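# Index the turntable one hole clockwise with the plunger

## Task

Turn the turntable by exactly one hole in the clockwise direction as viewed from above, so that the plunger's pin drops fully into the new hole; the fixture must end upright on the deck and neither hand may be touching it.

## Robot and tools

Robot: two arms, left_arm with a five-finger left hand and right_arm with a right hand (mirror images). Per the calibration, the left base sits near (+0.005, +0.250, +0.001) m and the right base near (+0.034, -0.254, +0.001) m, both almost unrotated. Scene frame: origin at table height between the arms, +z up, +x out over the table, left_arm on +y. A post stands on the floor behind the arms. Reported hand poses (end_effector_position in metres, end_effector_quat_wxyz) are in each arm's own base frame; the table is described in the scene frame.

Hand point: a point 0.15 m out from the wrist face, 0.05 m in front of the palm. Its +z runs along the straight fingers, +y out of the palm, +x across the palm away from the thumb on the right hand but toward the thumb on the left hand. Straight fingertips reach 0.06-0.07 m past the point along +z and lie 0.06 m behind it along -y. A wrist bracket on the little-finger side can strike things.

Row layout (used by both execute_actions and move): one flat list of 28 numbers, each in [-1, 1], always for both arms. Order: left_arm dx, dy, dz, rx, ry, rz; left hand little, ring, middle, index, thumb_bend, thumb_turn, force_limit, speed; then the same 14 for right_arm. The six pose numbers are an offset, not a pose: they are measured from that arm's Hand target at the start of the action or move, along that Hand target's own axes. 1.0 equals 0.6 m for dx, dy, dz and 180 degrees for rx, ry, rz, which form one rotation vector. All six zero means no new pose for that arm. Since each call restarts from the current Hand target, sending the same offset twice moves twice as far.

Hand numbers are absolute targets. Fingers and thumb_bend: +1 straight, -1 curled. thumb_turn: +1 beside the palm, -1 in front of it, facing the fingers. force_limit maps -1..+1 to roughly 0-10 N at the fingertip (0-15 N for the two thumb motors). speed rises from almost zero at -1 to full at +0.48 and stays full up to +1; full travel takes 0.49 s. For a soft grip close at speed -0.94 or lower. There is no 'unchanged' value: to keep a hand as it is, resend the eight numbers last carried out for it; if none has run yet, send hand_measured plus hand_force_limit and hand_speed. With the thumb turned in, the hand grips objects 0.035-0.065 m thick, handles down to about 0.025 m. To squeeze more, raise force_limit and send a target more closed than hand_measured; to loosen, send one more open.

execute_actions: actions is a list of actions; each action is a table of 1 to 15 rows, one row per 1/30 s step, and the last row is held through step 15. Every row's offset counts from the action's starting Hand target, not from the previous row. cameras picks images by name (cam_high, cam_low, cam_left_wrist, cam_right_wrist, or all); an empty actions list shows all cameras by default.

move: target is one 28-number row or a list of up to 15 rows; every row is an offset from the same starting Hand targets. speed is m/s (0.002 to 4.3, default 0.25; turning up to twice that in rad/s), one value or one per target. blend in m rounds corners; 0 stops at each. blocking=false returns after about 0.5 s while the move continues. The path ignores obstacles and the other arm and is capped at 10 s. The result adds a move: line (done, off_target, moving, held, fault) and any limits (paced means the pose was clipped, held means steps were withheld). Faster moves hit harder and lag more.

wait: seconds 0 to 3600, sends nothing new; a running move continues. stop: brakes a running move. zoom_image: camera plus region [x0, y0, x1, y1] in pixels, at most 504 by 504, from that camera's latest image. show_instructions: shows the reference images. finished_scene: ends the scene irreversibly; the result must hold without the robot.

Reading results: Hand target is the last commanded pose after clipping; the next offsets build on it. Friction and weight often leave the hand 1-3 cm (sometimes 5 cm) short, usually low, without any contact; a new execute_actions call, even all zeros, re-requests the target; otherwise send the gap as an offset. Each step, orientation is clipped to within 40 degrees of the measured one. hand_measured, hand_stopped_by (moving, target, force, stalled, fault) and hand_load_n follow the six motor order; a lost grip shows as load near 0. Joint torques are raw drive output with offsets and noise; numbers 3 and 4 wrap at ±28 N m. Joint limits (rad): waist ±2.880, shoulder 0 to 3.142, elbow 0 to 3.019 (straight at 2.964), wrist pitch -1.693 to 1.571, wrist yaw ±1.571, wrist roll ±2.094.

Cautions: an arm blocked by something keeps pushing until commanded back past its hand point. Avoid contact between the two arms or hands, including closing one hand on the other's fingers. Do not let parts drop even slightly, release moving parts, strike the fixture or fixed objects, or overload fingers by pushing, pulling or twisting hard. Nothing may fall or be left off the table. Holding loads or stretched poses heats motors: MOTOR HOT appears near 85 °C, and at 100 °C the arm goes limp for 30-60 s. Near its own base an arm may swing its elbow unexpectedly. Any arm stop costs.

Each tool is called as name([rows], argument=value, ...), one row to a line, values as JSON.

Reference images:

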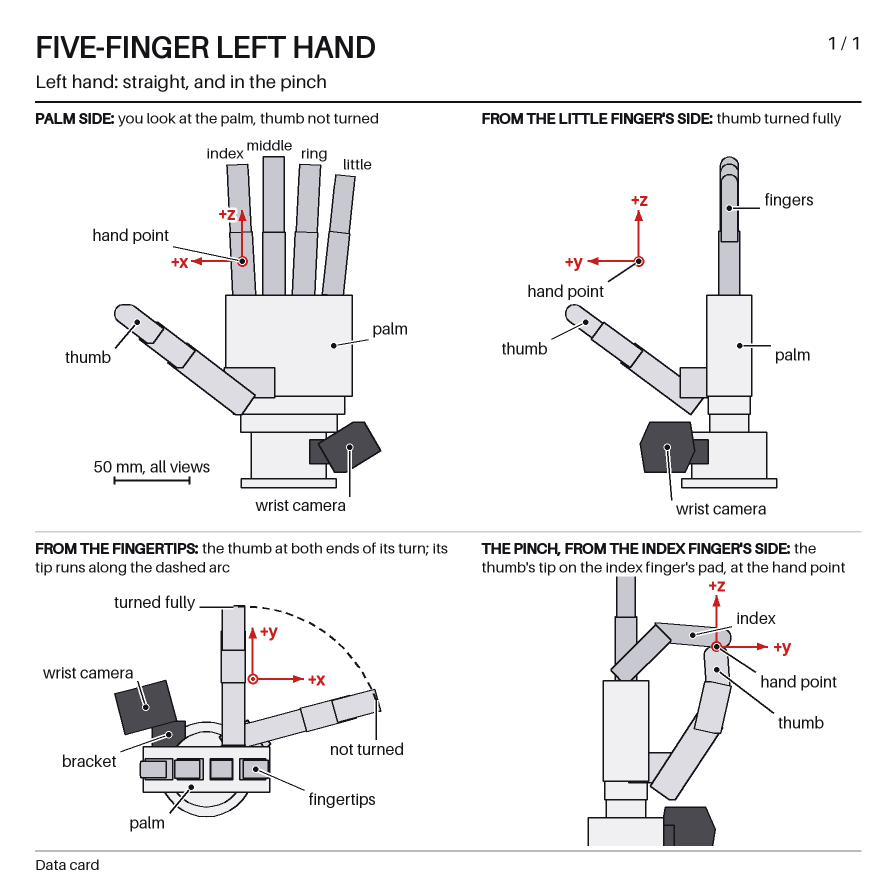

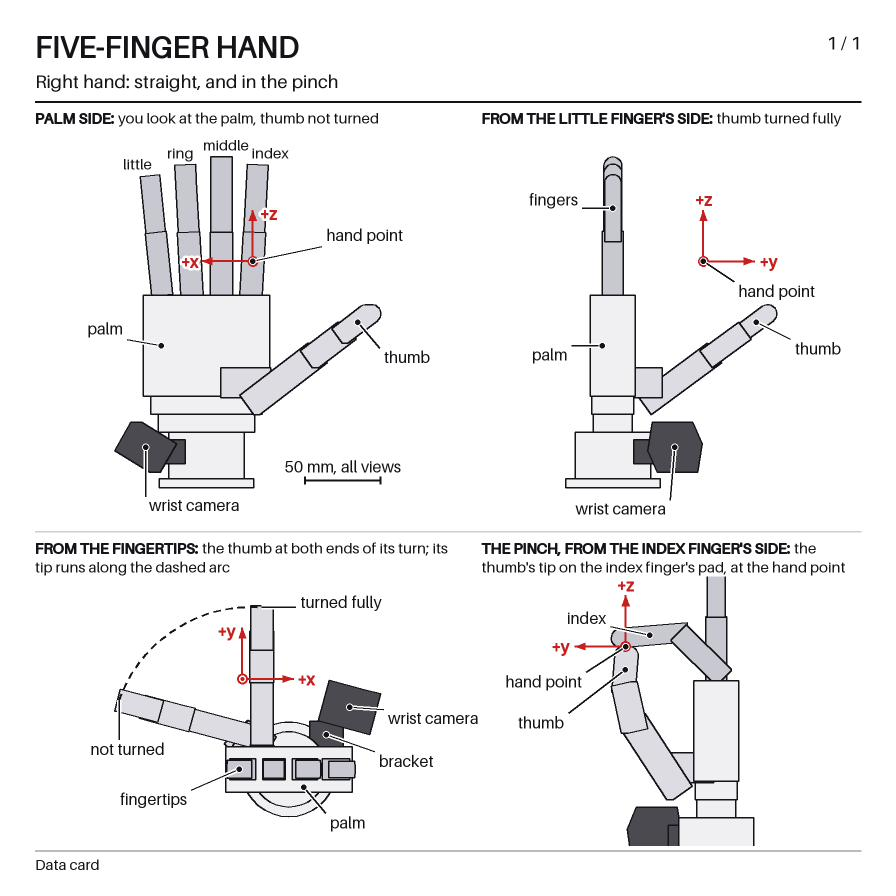

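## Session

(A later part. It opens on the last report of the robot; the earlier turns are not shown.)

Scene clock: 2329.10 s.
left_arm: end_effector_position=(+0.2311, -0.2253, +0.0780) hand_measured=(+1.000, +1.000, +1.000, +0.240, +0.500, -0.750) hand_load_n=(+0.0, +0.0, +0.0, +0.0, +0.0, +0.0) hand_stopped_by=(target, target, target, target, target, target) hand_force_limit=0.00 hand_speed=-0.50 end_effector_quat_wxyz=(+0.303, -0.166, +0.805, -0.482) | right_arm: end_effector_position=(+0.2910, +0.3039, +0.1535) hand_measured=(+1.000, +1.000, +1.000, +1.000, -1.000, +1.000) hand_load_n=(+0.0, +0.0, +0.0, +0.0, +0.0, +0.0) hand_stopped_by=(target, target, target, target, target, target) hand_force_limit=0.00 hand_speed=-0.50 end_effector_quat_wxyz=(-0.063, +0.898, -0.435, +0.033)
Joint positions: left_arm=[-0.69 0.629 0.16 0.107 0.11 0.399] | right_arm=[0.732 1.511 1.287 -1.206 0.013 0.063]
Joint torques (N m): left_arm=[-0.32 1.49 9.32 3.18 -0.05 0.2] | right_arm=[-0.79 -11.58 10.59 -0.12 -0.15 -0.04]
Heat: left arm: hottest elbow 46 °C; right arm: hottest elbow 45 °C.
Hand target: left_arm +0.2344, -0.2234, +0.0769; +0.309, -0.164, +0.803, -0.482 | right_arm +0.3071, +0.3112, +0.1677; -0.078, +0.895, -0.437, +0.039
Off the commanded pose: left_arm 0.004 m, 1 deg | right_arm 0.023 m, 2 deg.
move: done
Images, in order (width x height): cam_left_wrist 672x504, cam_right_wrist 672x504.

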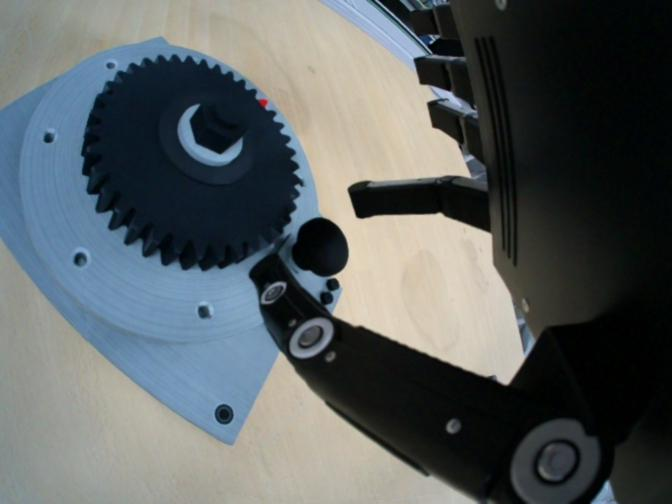

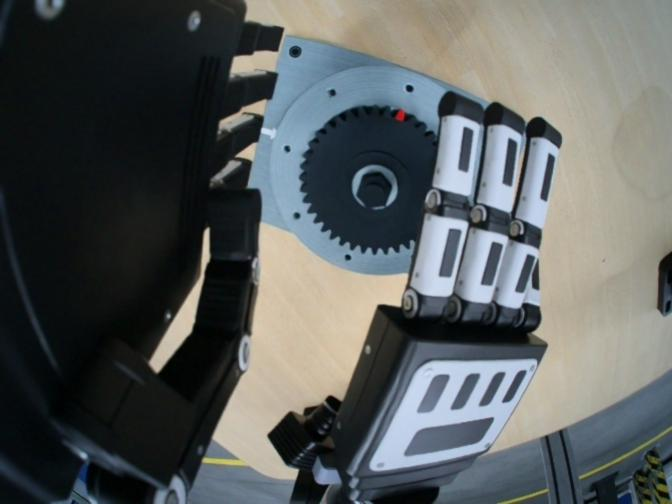

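move([
  [0.0112,-0.0102,0.0147,0,0,0,1,1,1,0.24,0.5,-0.75,0,-0.5,0,0,0,0,0,0,1,1,1,1,-1,1,0,-0.5],
  [0.024,0.0242,0.0283,0,0,0,1,1,1,0.24,0.5,-0.75,0,-0.5,0,0,0,0,0,0,1,1,1,1,-1,1,0,-0.5],
], speed=0.05, cameras=["cam_left_wrist"])

zoom_image(camera="cam_left_wrist", region=[230, 150, 430, 320])

Scene clock: 2355.67 s.
left_arm: end_effector_position=(+0.2383, -0.2347, +0.0576) hand_measured=(+1.000, +1.000, +1.000, +0.240, +0.500, -0.750) hand_load_n=(+0.0, +0.0, +0.0, +0.0, +0.0, +0.5) hand_stopped_by=(target, target, target, target, target, target) hand_force_limit=0.00 hand_speed=-0.50 end_effector_quat_wxyz=(+0.312, -0.164, +0.803, -0.480) | right_arm: end_effector_position=(+0.2910, +0.3039, +0.1535) hand_measured=(+1.000, +1.000, +1.000, +1.000, -1.000, +1.000) hand_load_n=(+0.0, +0.0, +0.0, +0.0, +0.0, +0.0) hand_stopped_by=(target, target, target, target, target, target) hand_force_limit=0.00 hand_speed=-0.50 end_effector_quat_wxyz=(-0.063, +0.898, -0.435, +0.033)
Joint positions: left_arm=[-0.724 0.795 0.131 0.312 0.064 0.398] | right_arm=[0.732 1.511 1.287 -1.206 0.013 0.063]
Joint torques (N m): left_arm=[-2.14 1.2 8.02 2.99 -0.2 0.02] | right_arm=[-0.91 -11.58 10.62 -0.09 -0.14 -0.04]
Heat: left arm: hottest elbow 44 °C; right arm: hottest elbow 47 °C.
Hand target: left_arm +0.2351, -0.2359, +0.0534; +0.309, -0.164, +0.803, -0.482 | right_arm +0.3071, +0.3112, +0.1677; -0.078, +0.895, -0.437, +0.039
Off the commanded pose: left_arm 0.005 m, 0 deg | right_arm 0.023 m, 2 deg.
move: done

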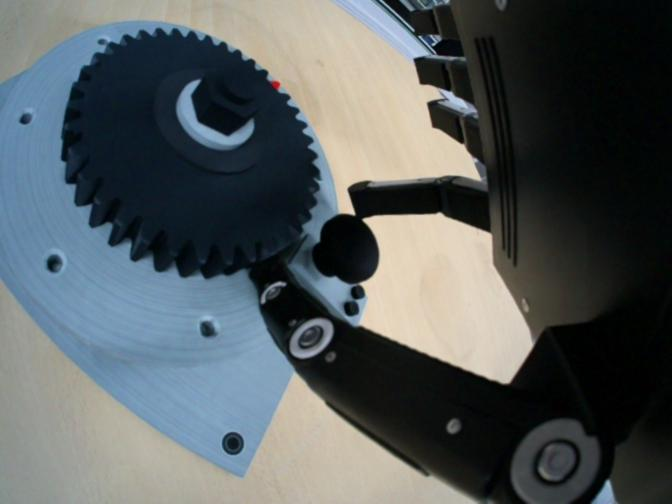

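Scaled by 2.520 from the camera's image (finer frame: 960x720).

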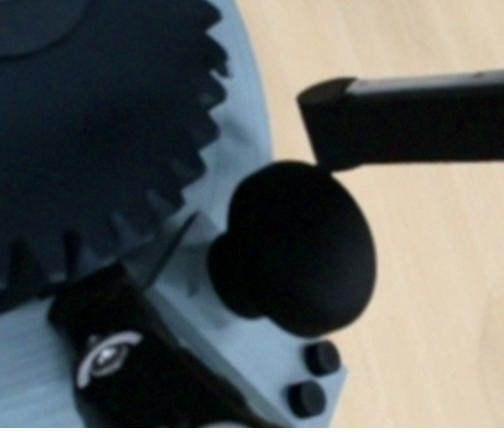

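move(target=[0.0083,-0.0105,-0.0017,0,0,0,1,1,1,0.24,0.5,-0.75,0,-0.5,0,0,0,0,0,0,1,1,1,1,-1,1,0,-0.5], speed=0.05, cameras=["cam_left_wrist"])

zoom_image(camera="cam_left_wrist", region=[230, 150, 430, 320])

Scene clock: 2389.33 s.
left_arm: end_effector_position=(+0.2341, -0.2391, +0.0574) hand_measured=(+1.000, +1.000, +1.000, +0.240, +0.500, -0.750) hand_load_n=(+0.0, -0.5, +0.0, +0.0, +0.0, +0.0) hand_stopped_by=(target, target, target, target, target, target) hand_force_limit=0.00 hand_speed=-0.50 end_effector_quat_wxyz=(+0.313, -0.163, +0.804, -0.479) | right_arm: end_effector_position=(+0.2910, +0.3039, +0.1535) hand_measured=(+1.000, +1.000, +1.000, +1.000, -1.000, +1.000) hand_load_n=(+0.0, +0.0, +0.0, +0.0, +0.0, +0.0) hand_stopped_by=(target, target, target, target, target, target) hand_force_limit=0.00 hand_speed=-0.50 end_effector_quat_wxyz=(-0.063, +0.898, -0.435, +0.033)
Joint positions: left_arm=[-0.761 0.795 0.131 0.312 0.028 0.389] | right_arm=[0.732 1.511 1.287 -1.206 0.013 0.063]
Joint torques (N m): left_arm=[-1.61 -1.49 8.61 1.81 -0.23 -0.05] | right_arm=[-0.79 -11.58 10.61 -0.1 -0.14 -0.04]
Heat: left arm: hottest elbow 42 °C; right arm: hottest elbow 48 °C.
Hand target: left_arm +0.2305, -0.2410, +0.0575; +0.309, -0.164, +0.803, -0.482 | right_arm +0.3071, +0.3112, +0.1677; -0.078, +0.895, -0.437, +0.039
Off the commanded pose: left_arm 0.004 m, 1 deg | right_arm 0.023 m, 2 deg.
move: done

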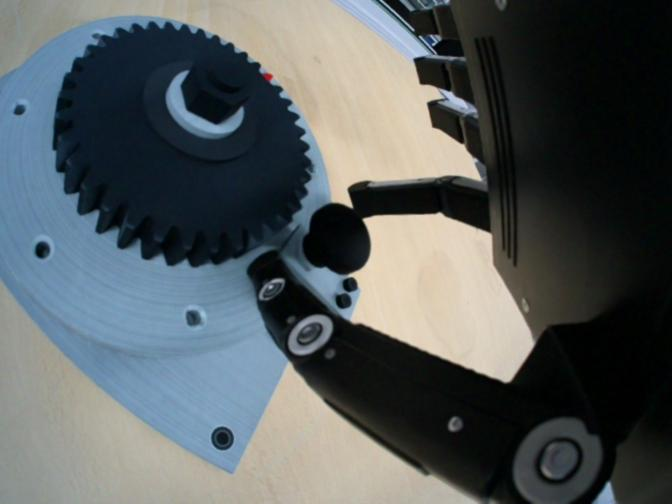

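Scaled by 2.520 from the camera's image (finer frame: 960x720).

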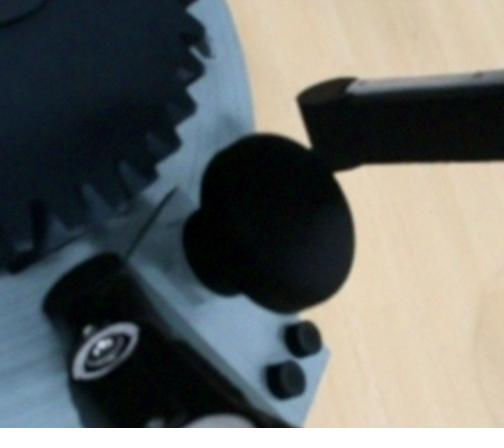

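move(target=[0,0,0,0,0,0,1,1,1,-0.4,-0.2,-0.75,-0.6,-0.9,0,0,0,0,0,0,1,1,1,1,-1,1,0,-0.5], speed=0.05, cameras=["cam_left_wrist"])

zoom_image(camera="cam_left_wrist", region=[230, 150, 430, 320])

Scene clock: 2404.33 s.
left_arm: end_effector_position=(+0.2340, -0.2392, +0.0574) hand_measured=(+1.000, +1.000, +1.000, -0.074, +0.300, -0.750) hand_load_n=(-0.5, +0.0, +0.0, +4.5, +3.0, +0.5) hand_stopped_by=(target, target, target, force, force, target) hand_force_limit=-0.60 hand_speed=-0.90 end_effector_quat_wxyz=(+0.313, -0.164, +0.803, -0.479) | right_arm: end_effector_position=(+0.2910, +0.3039, +0.1535) hand_measured=(+1.000, +1.000, +1.000, +1.000, -1.000, +1.000) hand_load_n=(+0.0, +0.0, +0.0, +0.0, +0.0, +0.0) hand_stopped_by=(target, target, target, target, target, target) hand_force_limit=0.00 hand_speed=-0.50 end_effector_quat_wxyz=(-0.063, +0.898, -0.435, +0.033)
Joint positions: left_arm=[-0.762 0.795 0.131 0.312 0.027 0.387] | right_arm=[0.732 1.511 1.287 -1.206 0.013 0.063]
Joint torques (N m): left_arm=[-2.2 -0.32 8.92 1.77 -0.25 0.01] | right_arm=[-0.91 -11.58 10.59 -0.12 -0.15 -0.05]
Heat: left arm: hottest elbow 42 °C; right arm: hottest elbow 48 °C.
Hand target: left_arm +0.2305, -0.2410, +0.0575; +0.309, -0.164, +0.803, -0.482 | right_arm +0.3071, +0.3112, +0.1677; -0.078, +0.895, -0.437, +0.039
Off the commanded pose: left_arm 0.004 m, 1 deg | right_arm 0.023 m, 2 deg.
move: done

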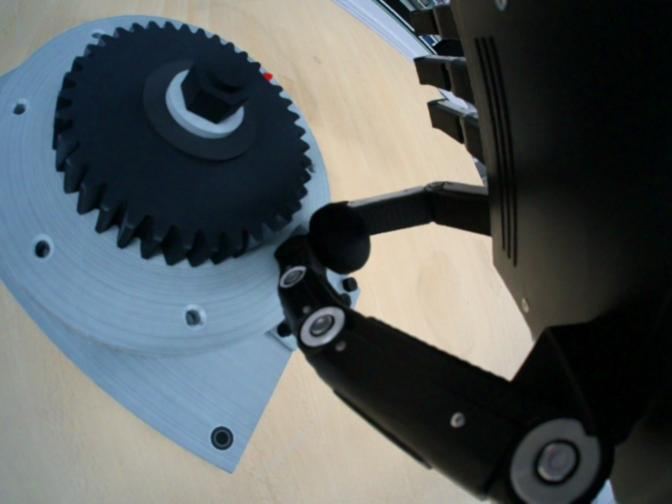

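Scaled by 2.520 from the camera's image (finer frame: 960x720).

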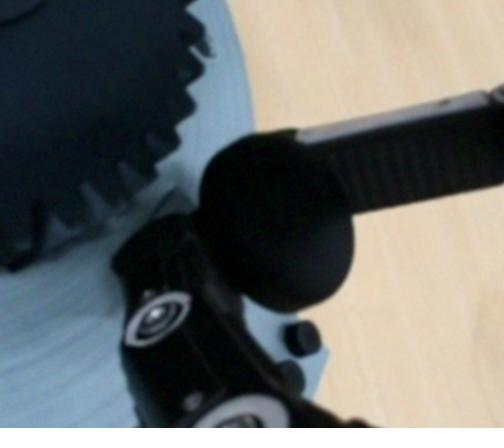

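move(target=[0,0,0,0,0,0,1,1,1,-0.5,-0.3,-0.75,0.4,-0.85,0,0,0,0,0,0,1,1,1,1,-1,1,0,-0.5], speed=0.05, cameras=["cam_left_wrist"])

zoom_image(camera="cam_left_wrist", region=[230, 150, 430, 320])

Scene clock: 2410.77 s.
left_arm: end_effector_position=(+0.2335, -0.2387, +0.0563) hand_measured=(+1.000, +1.000, +1.000, -0.084, +0.244, -0.750) hand_load_n=(+0.0, +0.0, +0.0, +12.0, +10.0, +0.5) hand_stopped_by=(target, target, target, force, force, target) hand_force_limit=0.40 hand_speed=-0.85 end_effector_quat_wxyz=(+0.312, -0.164, +0.805, -0.478) | right_arm: end_effector_position=(+0.2910, +0.3039, +0.1535) hand_measured=(+1.000, +1.000, +1.000, +1.000, -1.000, +1.000) hand_load_n=(+0.0, +0.0, +0.0, +0.0, +0.0, +0.0) hand_stopped_by=(target, target, target, target, target, target) hand_force_limit=0.00 hand_speed=-0.50 end_effector_quat_wxyz=(-0.063, +0.898, -0.435, +0.033)
Joint positions: left_arm=[-0.762 0.795 0.131 0.307 0.027 0.387] | right_arm=[0.732 1.511 1.287 -1.206 0.013 0.063]
Joint torques (N m): left_arm=[-1.73 -0.97 8.72 2.32 -0.34 -0.11] | right_arm=[-0.79 -11.52 10.61 -0.09 -0.14 -0.04]
Heat: left arm: hottest elbow 42 °C; right arm: hottest elbow 49 °C.
Hand target: left_arm +0.2304, -0.2410, +0.0575; +0.309, -0.164, +0.803, -0.482 | right_arm +0.3071, +0.3112, +0.1677; -0.078, +0.895, -0.437, +0.039
Off the commanded pose: left_arm 0.004 m, 1 deg | right_arm 0.023 m, 2 deg.
move: done

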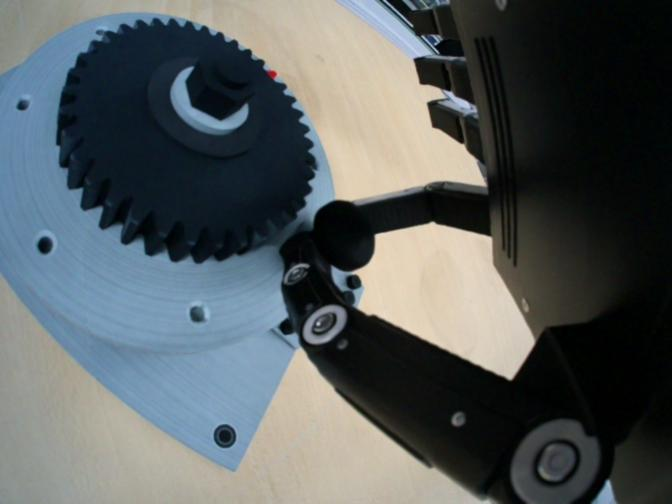

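Scaled by 2.520 from the camera's image (finer frame: 960x720).

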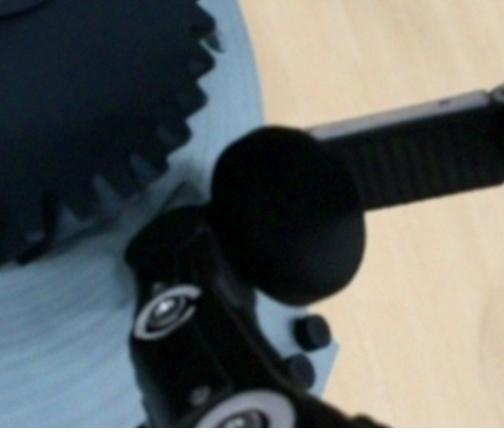

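move(target=[0,0,0,0,0,0,1,1,1,-0.5,-0.3,-0.75,0.4,-0.85,-0.0427,0.0637,0.078,0,0,0,1,1,1,1,-1,1,0,-0.5], speed=0.08, cameras=["cam_right_wrist","cam_left_wrist"])

Scene clock: 2439.20 s.
left_arm: end_effector_position=(+0.2335, -0.2387, +0.0563) hand_measured=(+1.000, +1.000, +1.000, -0.084, +0.244, -0.750) hand_load_n=(+0.0, +0.0, +0.0, +12.0, +10.0, +0.5) hand_stopped_by=(target, target, target, force, force, target) hand_force_limit=0.40 hand_speed=-0.85 end_effector_quat_wxyz=(+0.312, -0.164, +0.805, -0.478) | right_arm: end_effector_position=(+0.2696, +0.3072, +0.1062) hand_measured=(+1.000, +1.000, +1.000, +1.000, -1.000, +1.000) hand_load_n=(+0.0, +0.0, +0.5, +0.0, +0.0, +0.0) hand_stopped_by=(target, target, target, target, target, target) hand_force_limit=0.00 hand_speed=-0.50 end_effector_quat_wxyz=(-0.063, +0.896, -0.439, +0.033)
Joint positions: left_arm=[-0.762 0.795 0.131 0.307 0.027 0.387] | right_arm=[0.77 1.511 1.158 -1.076 0.019 0.109]
Joint torques (N m): left_arm=[-2.08 -0.56 8.54 2.19 -0.25 -0.02] | right_arm=[0.91 -14.04 6.97 0.62 -0.02 0.13]
Heat: left arm: hottest elbow 42 °C; right arm: hottest elbow 49 °C.
Hand target: left_arm +0.2304, -0.2410, +0.0575; +0.309, -0.164, +0.803, -0.482 | right_arm +0.2681, +0.3132, +0.1149; -0.078, +0.896, -0.436, +0.039
Off the commanded pose: left_arm 0.004 m, 1 deg | right_arm 0.011 m, 2 deg.
move: off_target (right_arm)
Images, in order (width x height): cam_left_wrist 672x504, cam_right_wrist 672x504.

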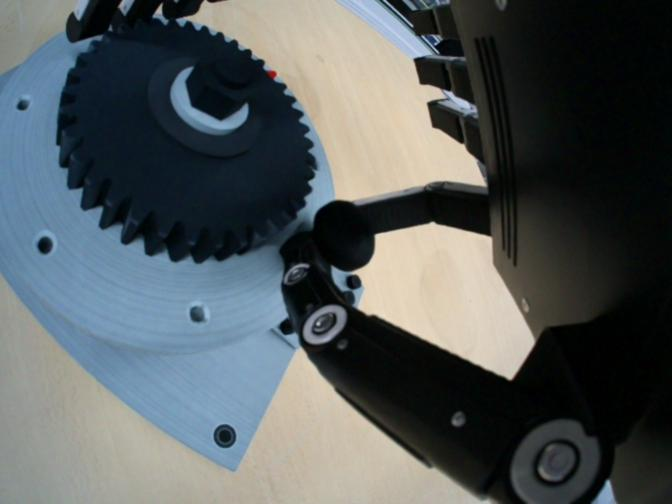

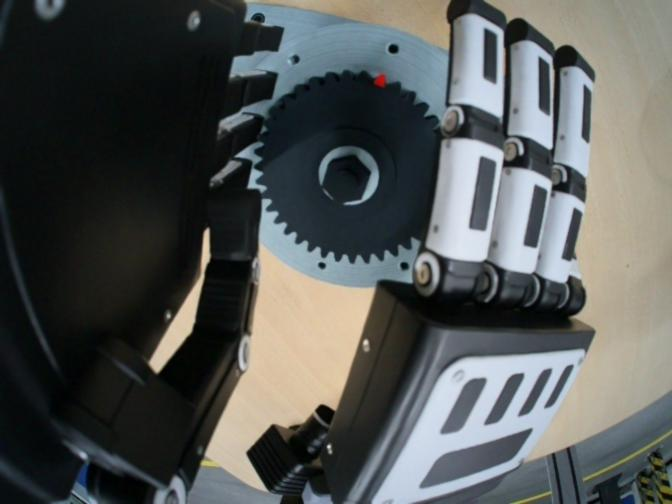

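move(target=[0,0,0,0,0,0,1,1,1,-0.5,-0.3,-0.75,0.4,-0.85,-0.0181,-0.0129,-0.0046,0,0,0,1,1,1,1,-1,1,0,-0.5], speed=0.08, cameras=["cam_right_wrist"])

Scene clock: 2464.37 s.
left_arm: end_effector_position=(+0.2335, -0.2387, +0.0563) hand_measured=(+1.000, +1.000, +1.000, -0.084, +0.244, -0.750) hand_load_n=(+0.0, +0.0, +0.0, +12.0, +9.5, +0.5) hand_stopped_by=(target, target, target, force, force, target) hand_force_limit=0.40 hand_speed=-0.85 end_effector_quat_wxyz=(+0.312, -0.164, +0.805, -0.478) | right_arm: end_effector_position=(+0.2651, +0.3123, +0.1060) hand_measured=(+1.000, +1.000, +1.000, +1.000, -1.000, +1.000) hand_load_n=(+0.0, +0.0, +0.0, +0.0, +0.0, -0.5) hand_stopped_by=(target, target, target, target, target, target) hand_force_limit=0.00 hand_speed=-0.50 end_effector_quat_wxyz=(-0.063, +0.894, -0.442, +0.036)
Joint positions: left_arm=[-0.762 0.795 0.131 0.307 0.027 0.387] | right_arm=[0.787 1.511 1.158 -1.076 0.028 0.132]
Joint torques (N m): left_arm=[-1.49 -1.49 8.61 2.4 -0.26 -0.04] | right_arm=[1.14 -12.45 9.01 -0.03 -0.17 0.08]
Heat: left arm: hottest elbow 42 °C; right arm: hottest elbow 47 °C.
Hand target: left_arm +0.2304, -0.2410, +0.0575; +0.309, -0.164, +0.803, -0.482 | right_arm +0.2671, +0.3262, +0.1190; -0.078, +0.895, -0.437, +0.039
Off the commanded pose: left_arm 0.004 m, 1 deg | right_arm 0.019 m, 2 deg.
move: off_target (right_arm)

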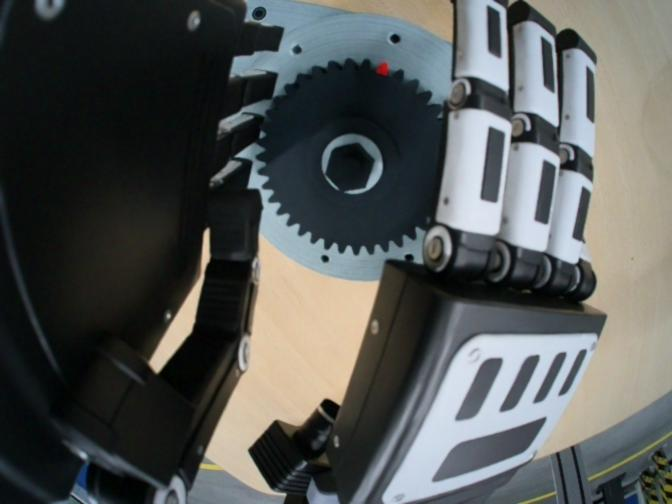

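move([
  [0,0,0,0,0,0,1,1,1,-0.5,-0.3,-0.75,0.4,-0.85,0.0048,-0.0053,0.0212,0,0,0,1,1,1,1,-1,1,0,-0.5],
  [0,0,0,0,0,0,1,1,1,-0.5,-0.3,-0.75,0.4,-0.85,0.0048,0.001,0.0573,0,0,0,1,1,1,1,-1,1,0,-0.5],
], speed=0.05, cameras=["cam_right_wrist","cam_low"])

zoom_image(camera="cam_low", region=[320, 230, 410, 310])

Scene clock: 2479.30 s.
left_arm: end_effector_position=(+0.2335, -0.2387, +0.0563) hand_measured=(+1.000, +1.000, +1.000, -0.084, +0.244, -0.750) hand_load_n=(+0.0, +0.0, +0.0, +12.0, +9.5, +0.5) hand_stopped_by=(target, target, target, force, force, target) hand_force_limit=0.40 hand_speed=-0.85 end_effector_quat_wxyz=(+0.312, -0.164, +0.805, -0.478) | right_arm: end_effector_position=(+0.2739, +0.3215, +0.0985) hand_measured=(+1.000, +1.000, +1.000, +1.000, -1.000, +1.000) hand_load_n=(+0.0, -0.5, -2.5, +0.0, +0.0, +0.0) hand_stopped_by=(target, target, target, target, target, target) hand_force_limit=0.00 hand_speed=-0.50 end_effector_quat_wxyz=(-0.079, +0.893, -0.442, +0.040)
Joint positions: left_arm=[-0.762 0.795 0.131 0.307 0.027 0.387] | right_arm=[0.787 1.527 1.155 -1.024 0.026 0.133]
Joint torques (N m): left_arm=[-1.2 -0.73 8.77 2.48 -0.24 -0.01] | right_arm=[0.73 -10.4 6.31 1.5 -0.14 0.01]
Heat: left arm: hottest elbow 42 °C; right arm: hottest elbow 47 °C.
Hand target: left_arm +0.2304, -0.2410, +0.0575; +0.309, -0.164, +0.803, -0.482 | right_arm +0.2731, +0.3271, +0.0850; -0.078, +0.895, -0.437, +0.039
Off the commanded pose: left_arm 0.004 m, 1 deg | right_arm 0.015 m, 1 deg.
move: off_target (right_arm)
Images, in order (width x height): cam_low 672x504, cam_right_wrist 672x504.

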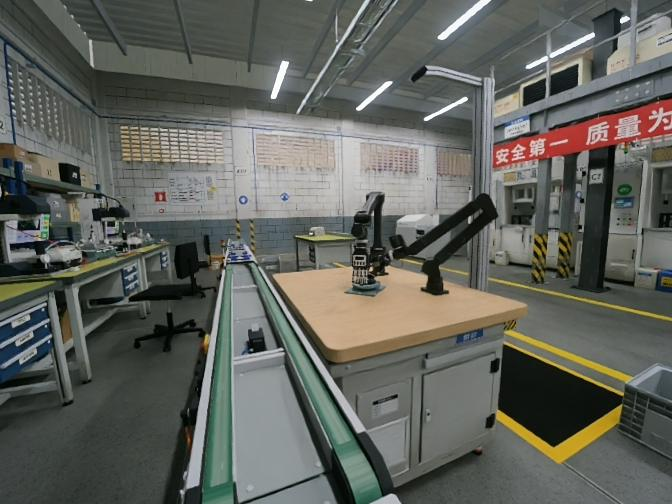

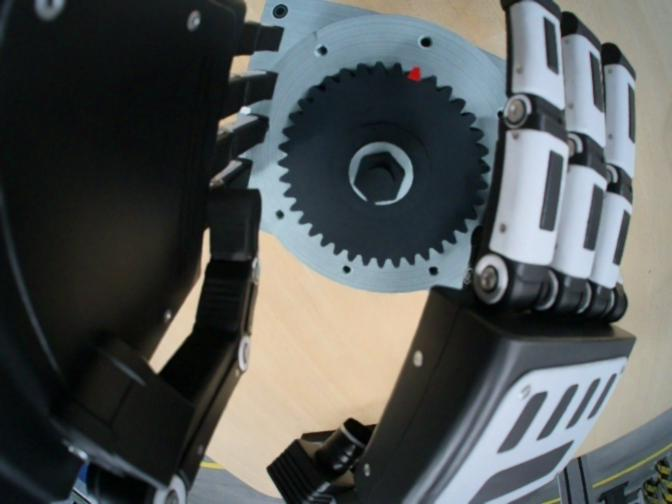

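Scaled by 5.600 from the camera's image (finer frame: 960x720).

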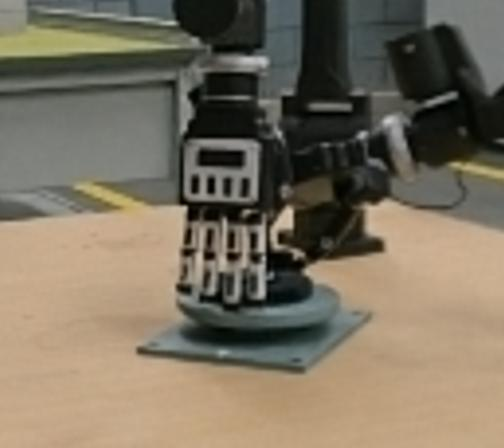

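move([
  [0,0,0,0,0,0,1,1,1,-0.5,-0.3,-0.75,0.4,-0.85,0.0328,-0.0012,0.0172,0,0,0,1,1,1,1,-1,1,0,-0.5],
  [-0.0358,-0.0982,-0.0057,0,0,0,1,1,1,-0.5,-0.3,-0.75,0.4,-0.85,0.0328,-0.0012,0.0172,0,0,0,1,1,1,1,-1,1,0,-0.5],
], speed=0.05, cameras=["cam_right_wrist","cam_left_wrist"])

zoom_image(camera="cam_left_wrist", region=[230, 150, 430, 320])

Scene clock: 2495.77 s.
left_arm: end_effector_position=(+0.2239, -0.2243, +0.0567) hand_measured=(+1.000, +1.000, +1.000, -0.084, +0.244, -0.750) hand_load_n=(+0.0, +0.0, +0.0, +9.5, +8.0, +0.0) hand_stopped_by=(target, target, target, force, force, target) hand_force_limit=0.40 hand_speed=-0.85 end_effector_quat_wxyz=(+0.291, -0.176, +0.834, -0.433) | right_arm: end_effector_position=(+0.2783, +0.3194, +0.0970) hand_measured=(+1.000, +1.000, +1.000, +1.000, -1.000, +1.000) hand_load_n=(+0.0, +0.0, -3.5, +0.0, +0.0, +0.0) hand_stopped_by=(target, target, target, target, target, target) hand_force_limit=0.00 hand_speed=-0.50 end_effector_quat_wxyz=(-0.090, +0.898, -0.429, +0.038)
Joint positions: left_arm=[-0.762 0.7 0.186 0.041 0.007 0.387] | right_arm=[0.773 1.522 1.145 -0.999 0.009 0.094]
Joint torques (N m): left_arm=[-1.9 -2.37 16.87 2.19 0.26 -0.05] | right_arm=[-1.38 -8.82 5.78 1.83 0.18 -0.03]
Heat: left arm: hottest elbow 42 °C; right arm: hottest elbow 46 °C.
Hand target: left_arm +0.2425, -0.2551, +0.1177; +0.309, -0.164, +0.803, -0.482 | right_arm +0.2871, +0.3131, +0.0750; -0.078, +0.895, -0.437, +0.039
Off the commanded pose: left_arm 0.071 m, 7 deg | right_arm 0.025 m, 2 deg.
move: off_target (left_arm, right_arm)
Images, in order (width x height): cam_left_wrist 672x504, cam_right_wrist 672x504.

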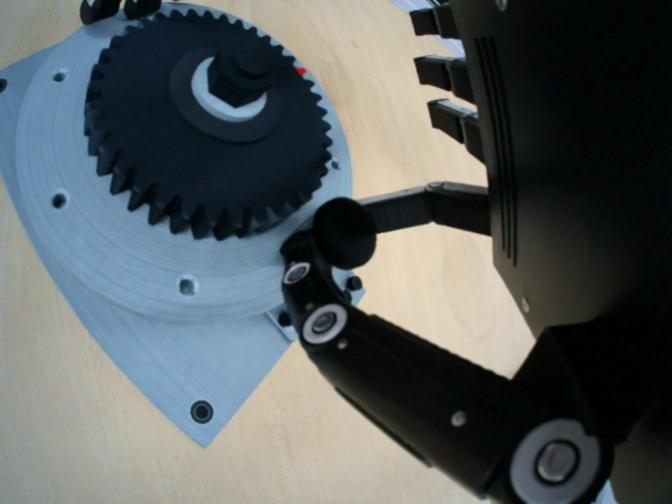

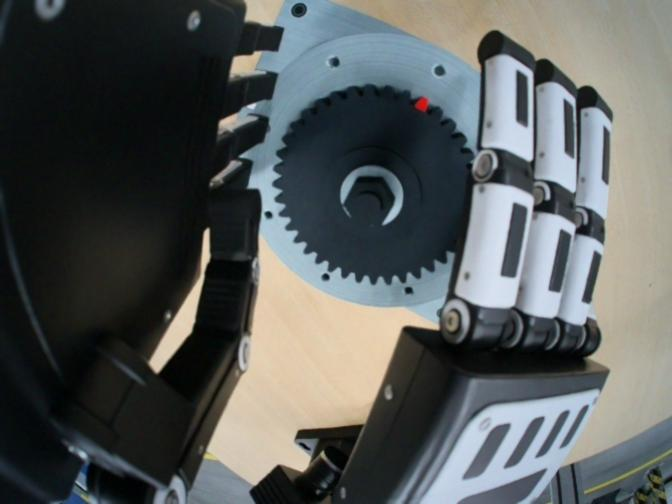

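Scaled by 2.520 from the camera's image (finer frame: 960x720).

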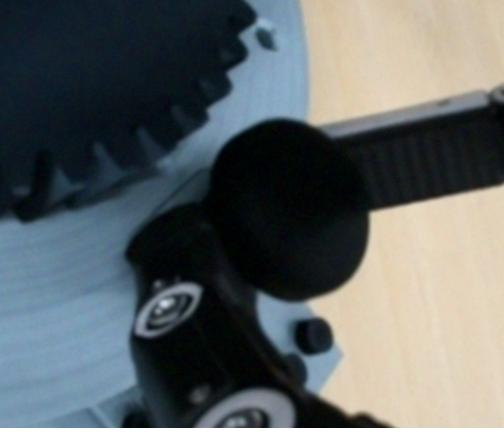

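move(target=[-0.0337,-0.0537,0.0517,0.048,0,0,1,1,1,-0.5,-0.3,-0.75,0.4,-0.85,0,0,0,0,0,0,1,1,1,1,-1,1,0,-0.5], speed=0.05, cameras=["cam_right_wrist","cam_left_wrist"])

zoom_image(camera="cam_left_wrist", region=[230, 150, 430, 320])

Scene clock: 2534.67 s.
left_arm: end_effector_position=(+0.2313, -0.2320, +0.0613) hand_measured=(+1.000, +1.000, +1.000, -0.084, +0.244, -0.750) hand_load_n=(+0.0, +0.0, +0.0, +5.5, +12.5, +0.5) hand_stopped_by=(target, target, target, force, force, target) hand_force_limit=0.40 hand_speed=-0.85 end_effector_quat_wxyz=(+0.274, -0.162, +0.826, -0.465) | right_arm: end_effector_position=(+0.2797, +0.3194, +0.0969) hand_measured=(+1.000, +1.000, +1.000, +1.000, -1.000, +1.000) hand_load_n=(+0.0, +0.0, -2.5, +0.0, +0.0, +0.0) hand_stopped_by=(target, target, target, target, target, target) hand_force_limit=0.00 hand_speed=-0.50 end_effector_quat_wxyz=(-0.091, +0.897, -0.430, +0.038)
Joint positions: left_arm=[-0.687 0.746 0.186 0.124 0.143 0.406] | right_arm=[0.771 1.522 1.145 -0.995 0.009 0.093]
Joint torques (N m): left_arm=[-1.14 -2.96 17.57 6.63 0.47 -0.12] | right_arm=[-1.32 -8.76 5.82 1.63 0.18 -0.02]
Heat: left arm: hottest elbow 52 °C; right arm: hottest elbow 44 °C.
Hand target: left_arm +0.2771, -0.2800, +0.1421; +0.320, -0.141, +0.765, -0.541 | right_arm +0.2872, +0.3131, +0.0750; -0.078, +0.895, -0.437, +0.039
Off the commanded pose: left_arm 0.105 m, 13 deg | right_arm 0.024 m, 2 deg.
move: off_target (left_arm)
Images, in order (width x height): cam_left_wrist 672x504, cam_right_wrist 672x504.

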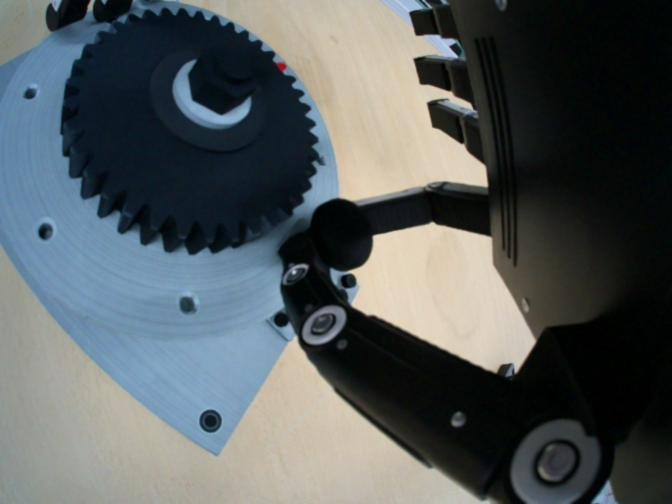

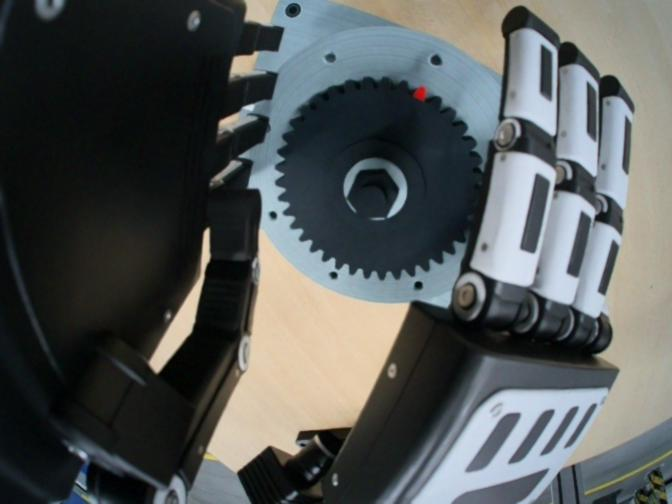

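Scaled by 2.520 from the camera's image (finer frame: 960x720).

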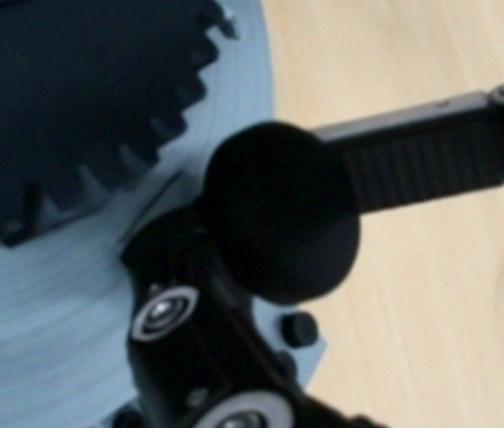

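move(target=[-0.0128,-0.0327,0.0045,0.04,0,0,1,1,1,-0.5,-0.3,-0.75,0.4,-0.85,0,0,0,0,0,0,1,1,1,1,-1,1,0,-0.5], speed=0.05, cameras=["cam_right_wrist","cam_left_wrist"])

zoom_image(camera="cam_left_wrist", region=[230, 150, 430, 320])

Scene clock: 2553.67 s.
left_arm: end_effector_position=(+0.2395, -0.2411, +0.0685) hand_measured=(+1.000, +1.000, +1.000, -0.084, +0.246, -0.750) hand_load_n=(+0.0, +0.0, +0.0, +8.0, +18.5, +1.5) hand_stopped_by=(target, target, target, force, force, target) hand_force_limit=0.40 hand_speed=-0.85 end_effector_quat_wxyz=(+0.274, -0.148, +0.807, -0.502) | right_arm: end_effector_position=(+0.2810, +0.3191, +0.0968) hand_measured=(+1.000, +1.000, +1.000, +1.000, -1.000, +1.000) hand_load_n=(+0.0, +0.0, -2.5, +0.0, -0.5, +0.0) hand_stopped_by=(target, target, target, target, target, target) hand_force_limit=0.00 hand_speed=-0.50 end_effector_quat_wxyz=(-0.092, +0.897, -0.431, +0.040)
Joint positions: left_arm=[-0.642 0.798 0.17 0.264 0.233 0.406] | right_arm=[0.769 1.522 1.145 -0.993 0.01 0.093]
Joint torques (N m): left_arm=[-1.08 -3.31 16.55 8.1 0.57 -0.25] | right_arm=[-1.08 -8.82 5.83 1.55 0.13 -0.02]
Heat: left arm: hottest elbow 55 °C; right arm: hottest elbow 44 °C.
Hand target: left_arm +0.2820, -0.2851, +0.1620; +0.329, -0.120, +0.729, -0.588 | right_arm +0.2871, +0.3132, +0.0750; -0.078, +0.895, -0.437, +0.039
Off the commanded pose: left_arm 0.112 m, 15 deg | right_arm 0.023 m, 2 deg.
move: off_target (left_arm)
Images, in order (width x height): cam_left_wrist 672x504, cam_right_wrist 672x504.

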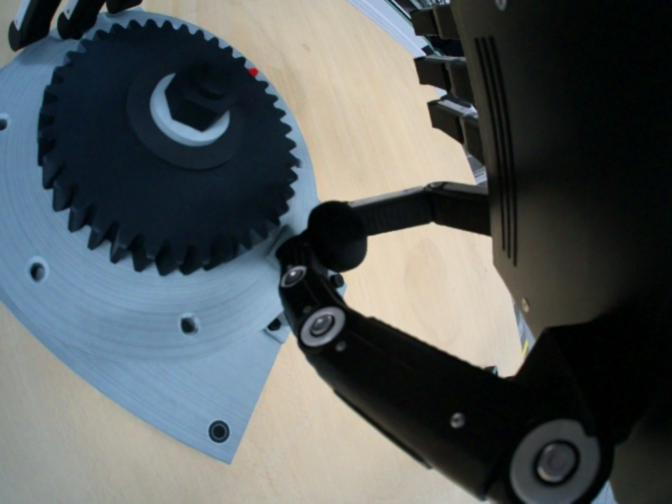

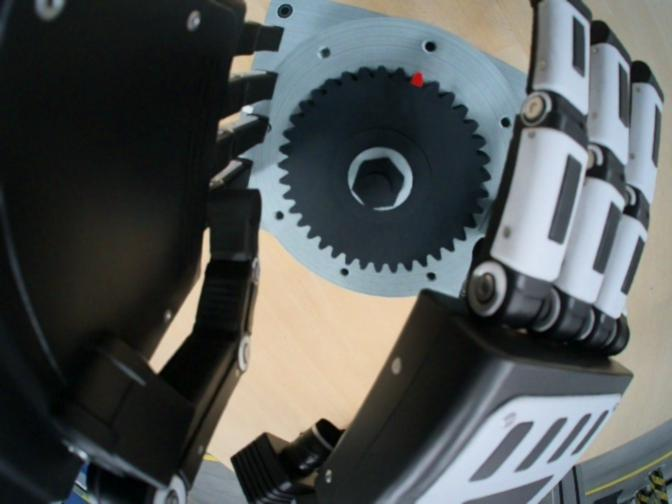

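Scaled by 2.520 from the camera's image (finer frame: 960x720).

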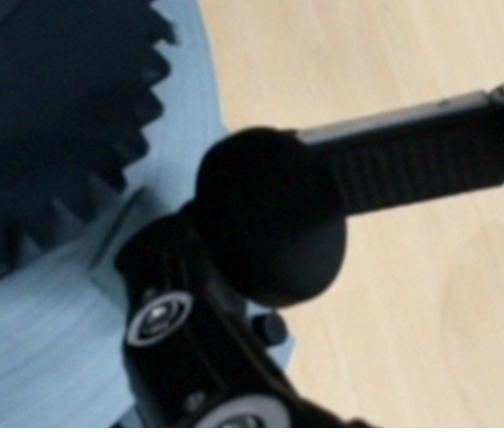

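wait(seconds=0.2, cameras=["cam_low","cam_high"])

zoom_image(camera="cam_low", region=[330, 260, 400, 305])

zoom_image(camera="cam_high", region=[190, 170, 330, 290])

Scene clock: 2577.03 s.
left_arm: end_effector_position=(+0.2395, -0.2411, +0.0685) hand_measured=(+1.000, +1.000, +1.000, -0.084, +0.246, -0.750) hand_load_n=(+0.0, +0.0, +0.0, +8.5, +18.5, +1.5) hand_stopped_by=(target, target, target, force, force, target) hand_force_limit=0.40 hand_speed=-0.85 end_effector_quat_wxyz=(+0.274, -0.148, +0.807, -0.502) | right_arm: end_effector_position=(+0.2810, +0.3191, +0.0968) hand_measured=(+1.000, +1.000, +1.000, +1.000, -1.000, +1.000) hand_load_n=(+0.0, +0.0, -2.5, +0.0, +0.0, +0.0) hand_stopped_by=(target, target, target, target, target, target) hand_force_limit=0.00 hand_speed=-0.50 end_effector_quat_wxyz=(-0.092, +0.897, -0.431, +0.040)
Joint positions: left_arm=[-0.642 0.798 0.17 0.264 0.233 0.406] | right_arm=[0.769 1.522 1.145 -0.993 0.01 0.093]
Joint torques (N m): left_arm=[-0.91 -3.78 16.34 7.9 0.64 -0.26] | right_arm=[-1.14 -8.82 5.86 1.57 0.13 -0.02]
Heat: left arm: hottest elbow 54 °C; right arm: hottest elbow 43 °C.
Hand target: left_arm +0.2820, -0.2851, +0.1620; +0.329, -0.120, +0.729, -0.588 | right_arm +0.2871, +0.3132, +0.0750; -0.078, +0.895, -0.437, +0.039
Off the commanded pose: left_arm 0.112 m, 15 deg | right_arm 0.023 m, 2 deg.
wait: 0.20 s; at rest from the start
Images, in order (width x height): cam_high 672x504, cam_low 672x504.

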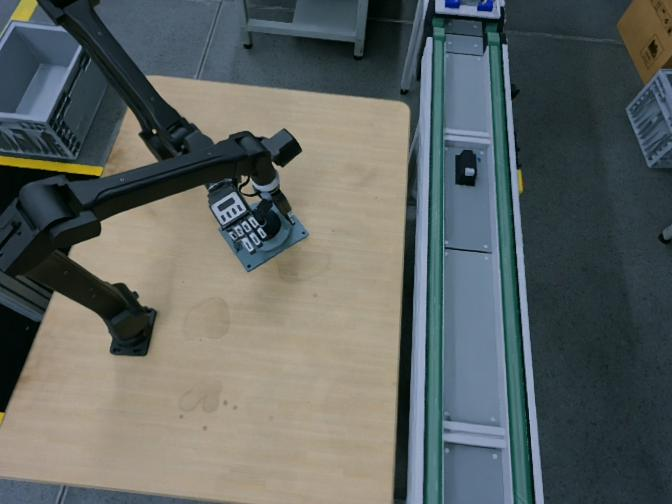

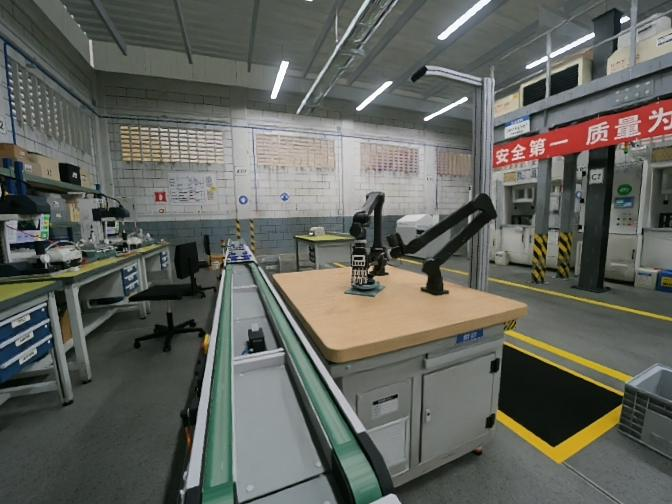

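Scaled by 7.200 from the camera's image (finer frame: 960x720).

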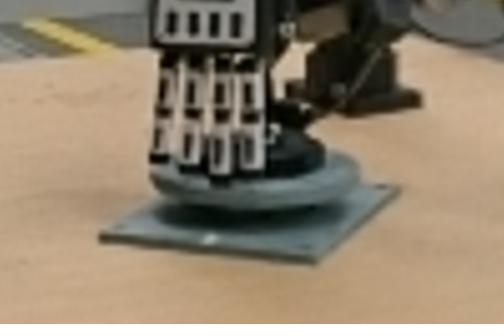

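Scaled by 3.600 from the camera's image (finer frame: 960x720).

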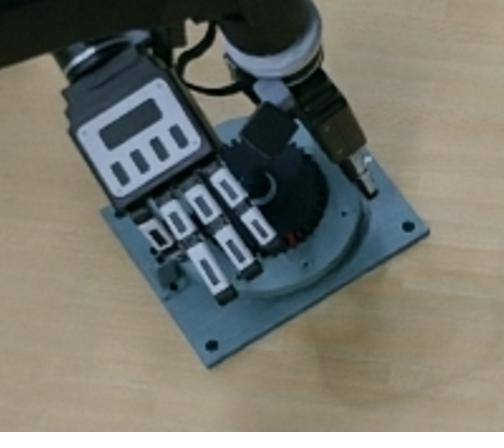

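move(target=[0,0,0,0,0,0,1,1,1,-0.5,-0.3,-0.75,0.4,-0.85,0.09,0.0095,0.0153,0,0,0,1,1,1,1,-1,1,0,-0.5], speed=0.04, cameras=["cam_right_wrist","cam_left_wrist"])

Scene clock: 2601.03 s.
left_arm: end_effector_position=(+0.2414, -0.2425, +0.0682) hand_measured=(+1.000, +1.000, +1.000, -0.084, +0.246, -0.750) hand_load_n=(+0.0, +0.0, +0.0, +9.0, +18.0, +1.5) hand_stopped_by=(target, target, target, force, force, target) hand_force_limit=0.40 hand_speed=-0.85 end_effector_quat_wxyz=(+0.275, -0.147, +0.805, -0.504) | right_arm: end_effector_position=(+0.3216, +0.2761, +0.0753) hand_measured=(+1.000, +1.000, +1.000, +1.000, -1.000, +1.000) hand_load_n=(+0.0, +0.0, +0.0, +0.0, +0.0, +0.0) hand_stopped_by=(target, target, target, target, target, target) hand_force_limit=0.00 hand_speed=-0.50 end_effector_quat_wxyz=(-0.093, +0.893, -0.438, +0.046)
Joint positions: left_arm=[-0.642 0.814 0.17 0.286 0.233 0.406] | right_arm=[0.639 1.545 1.111 -0.928 -0.004 -0.02]
Joint torques (N m): left_arm=[-1.2 -4.07 16.42 7.8 0.5 -0.26] | right_arm=[-0.5 -10.99 5.96 -0.01 -0.11 -0.09]
Heat: left arm: hottest elbow 55 °C; right arm: hottest elbow 43 °C.
Hand target: left_arm +0.2820, -0.2851, +0.1619; +0.329, -0.120, +0.729, -0.588 | right_arm +0.3172, +0.2681, +0.0650; -0.078, +0.895, -0.437, +0.039
Off the commanded pose: left_arm 0.111 m, 15 deg | right_arm 0.014 m, 2 deg.
move: off_target (right_arm)
Images, in order (width x height): cam_left_wrist 672x504, cam_right_wrist 672x504.

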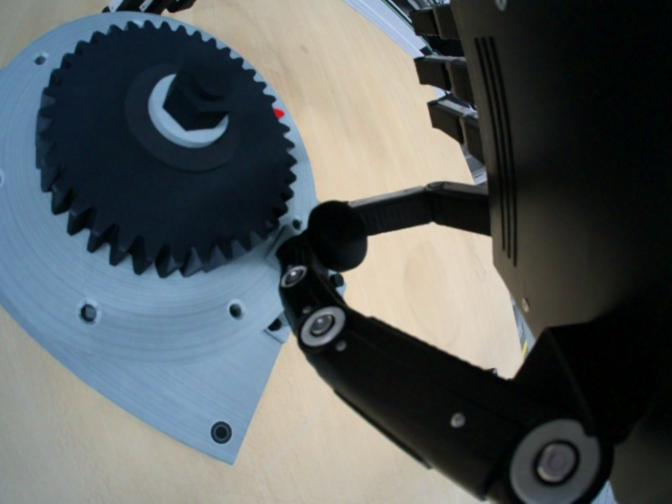

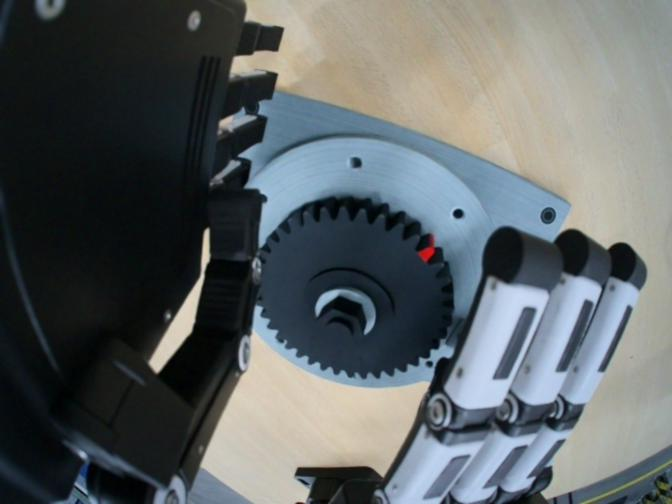

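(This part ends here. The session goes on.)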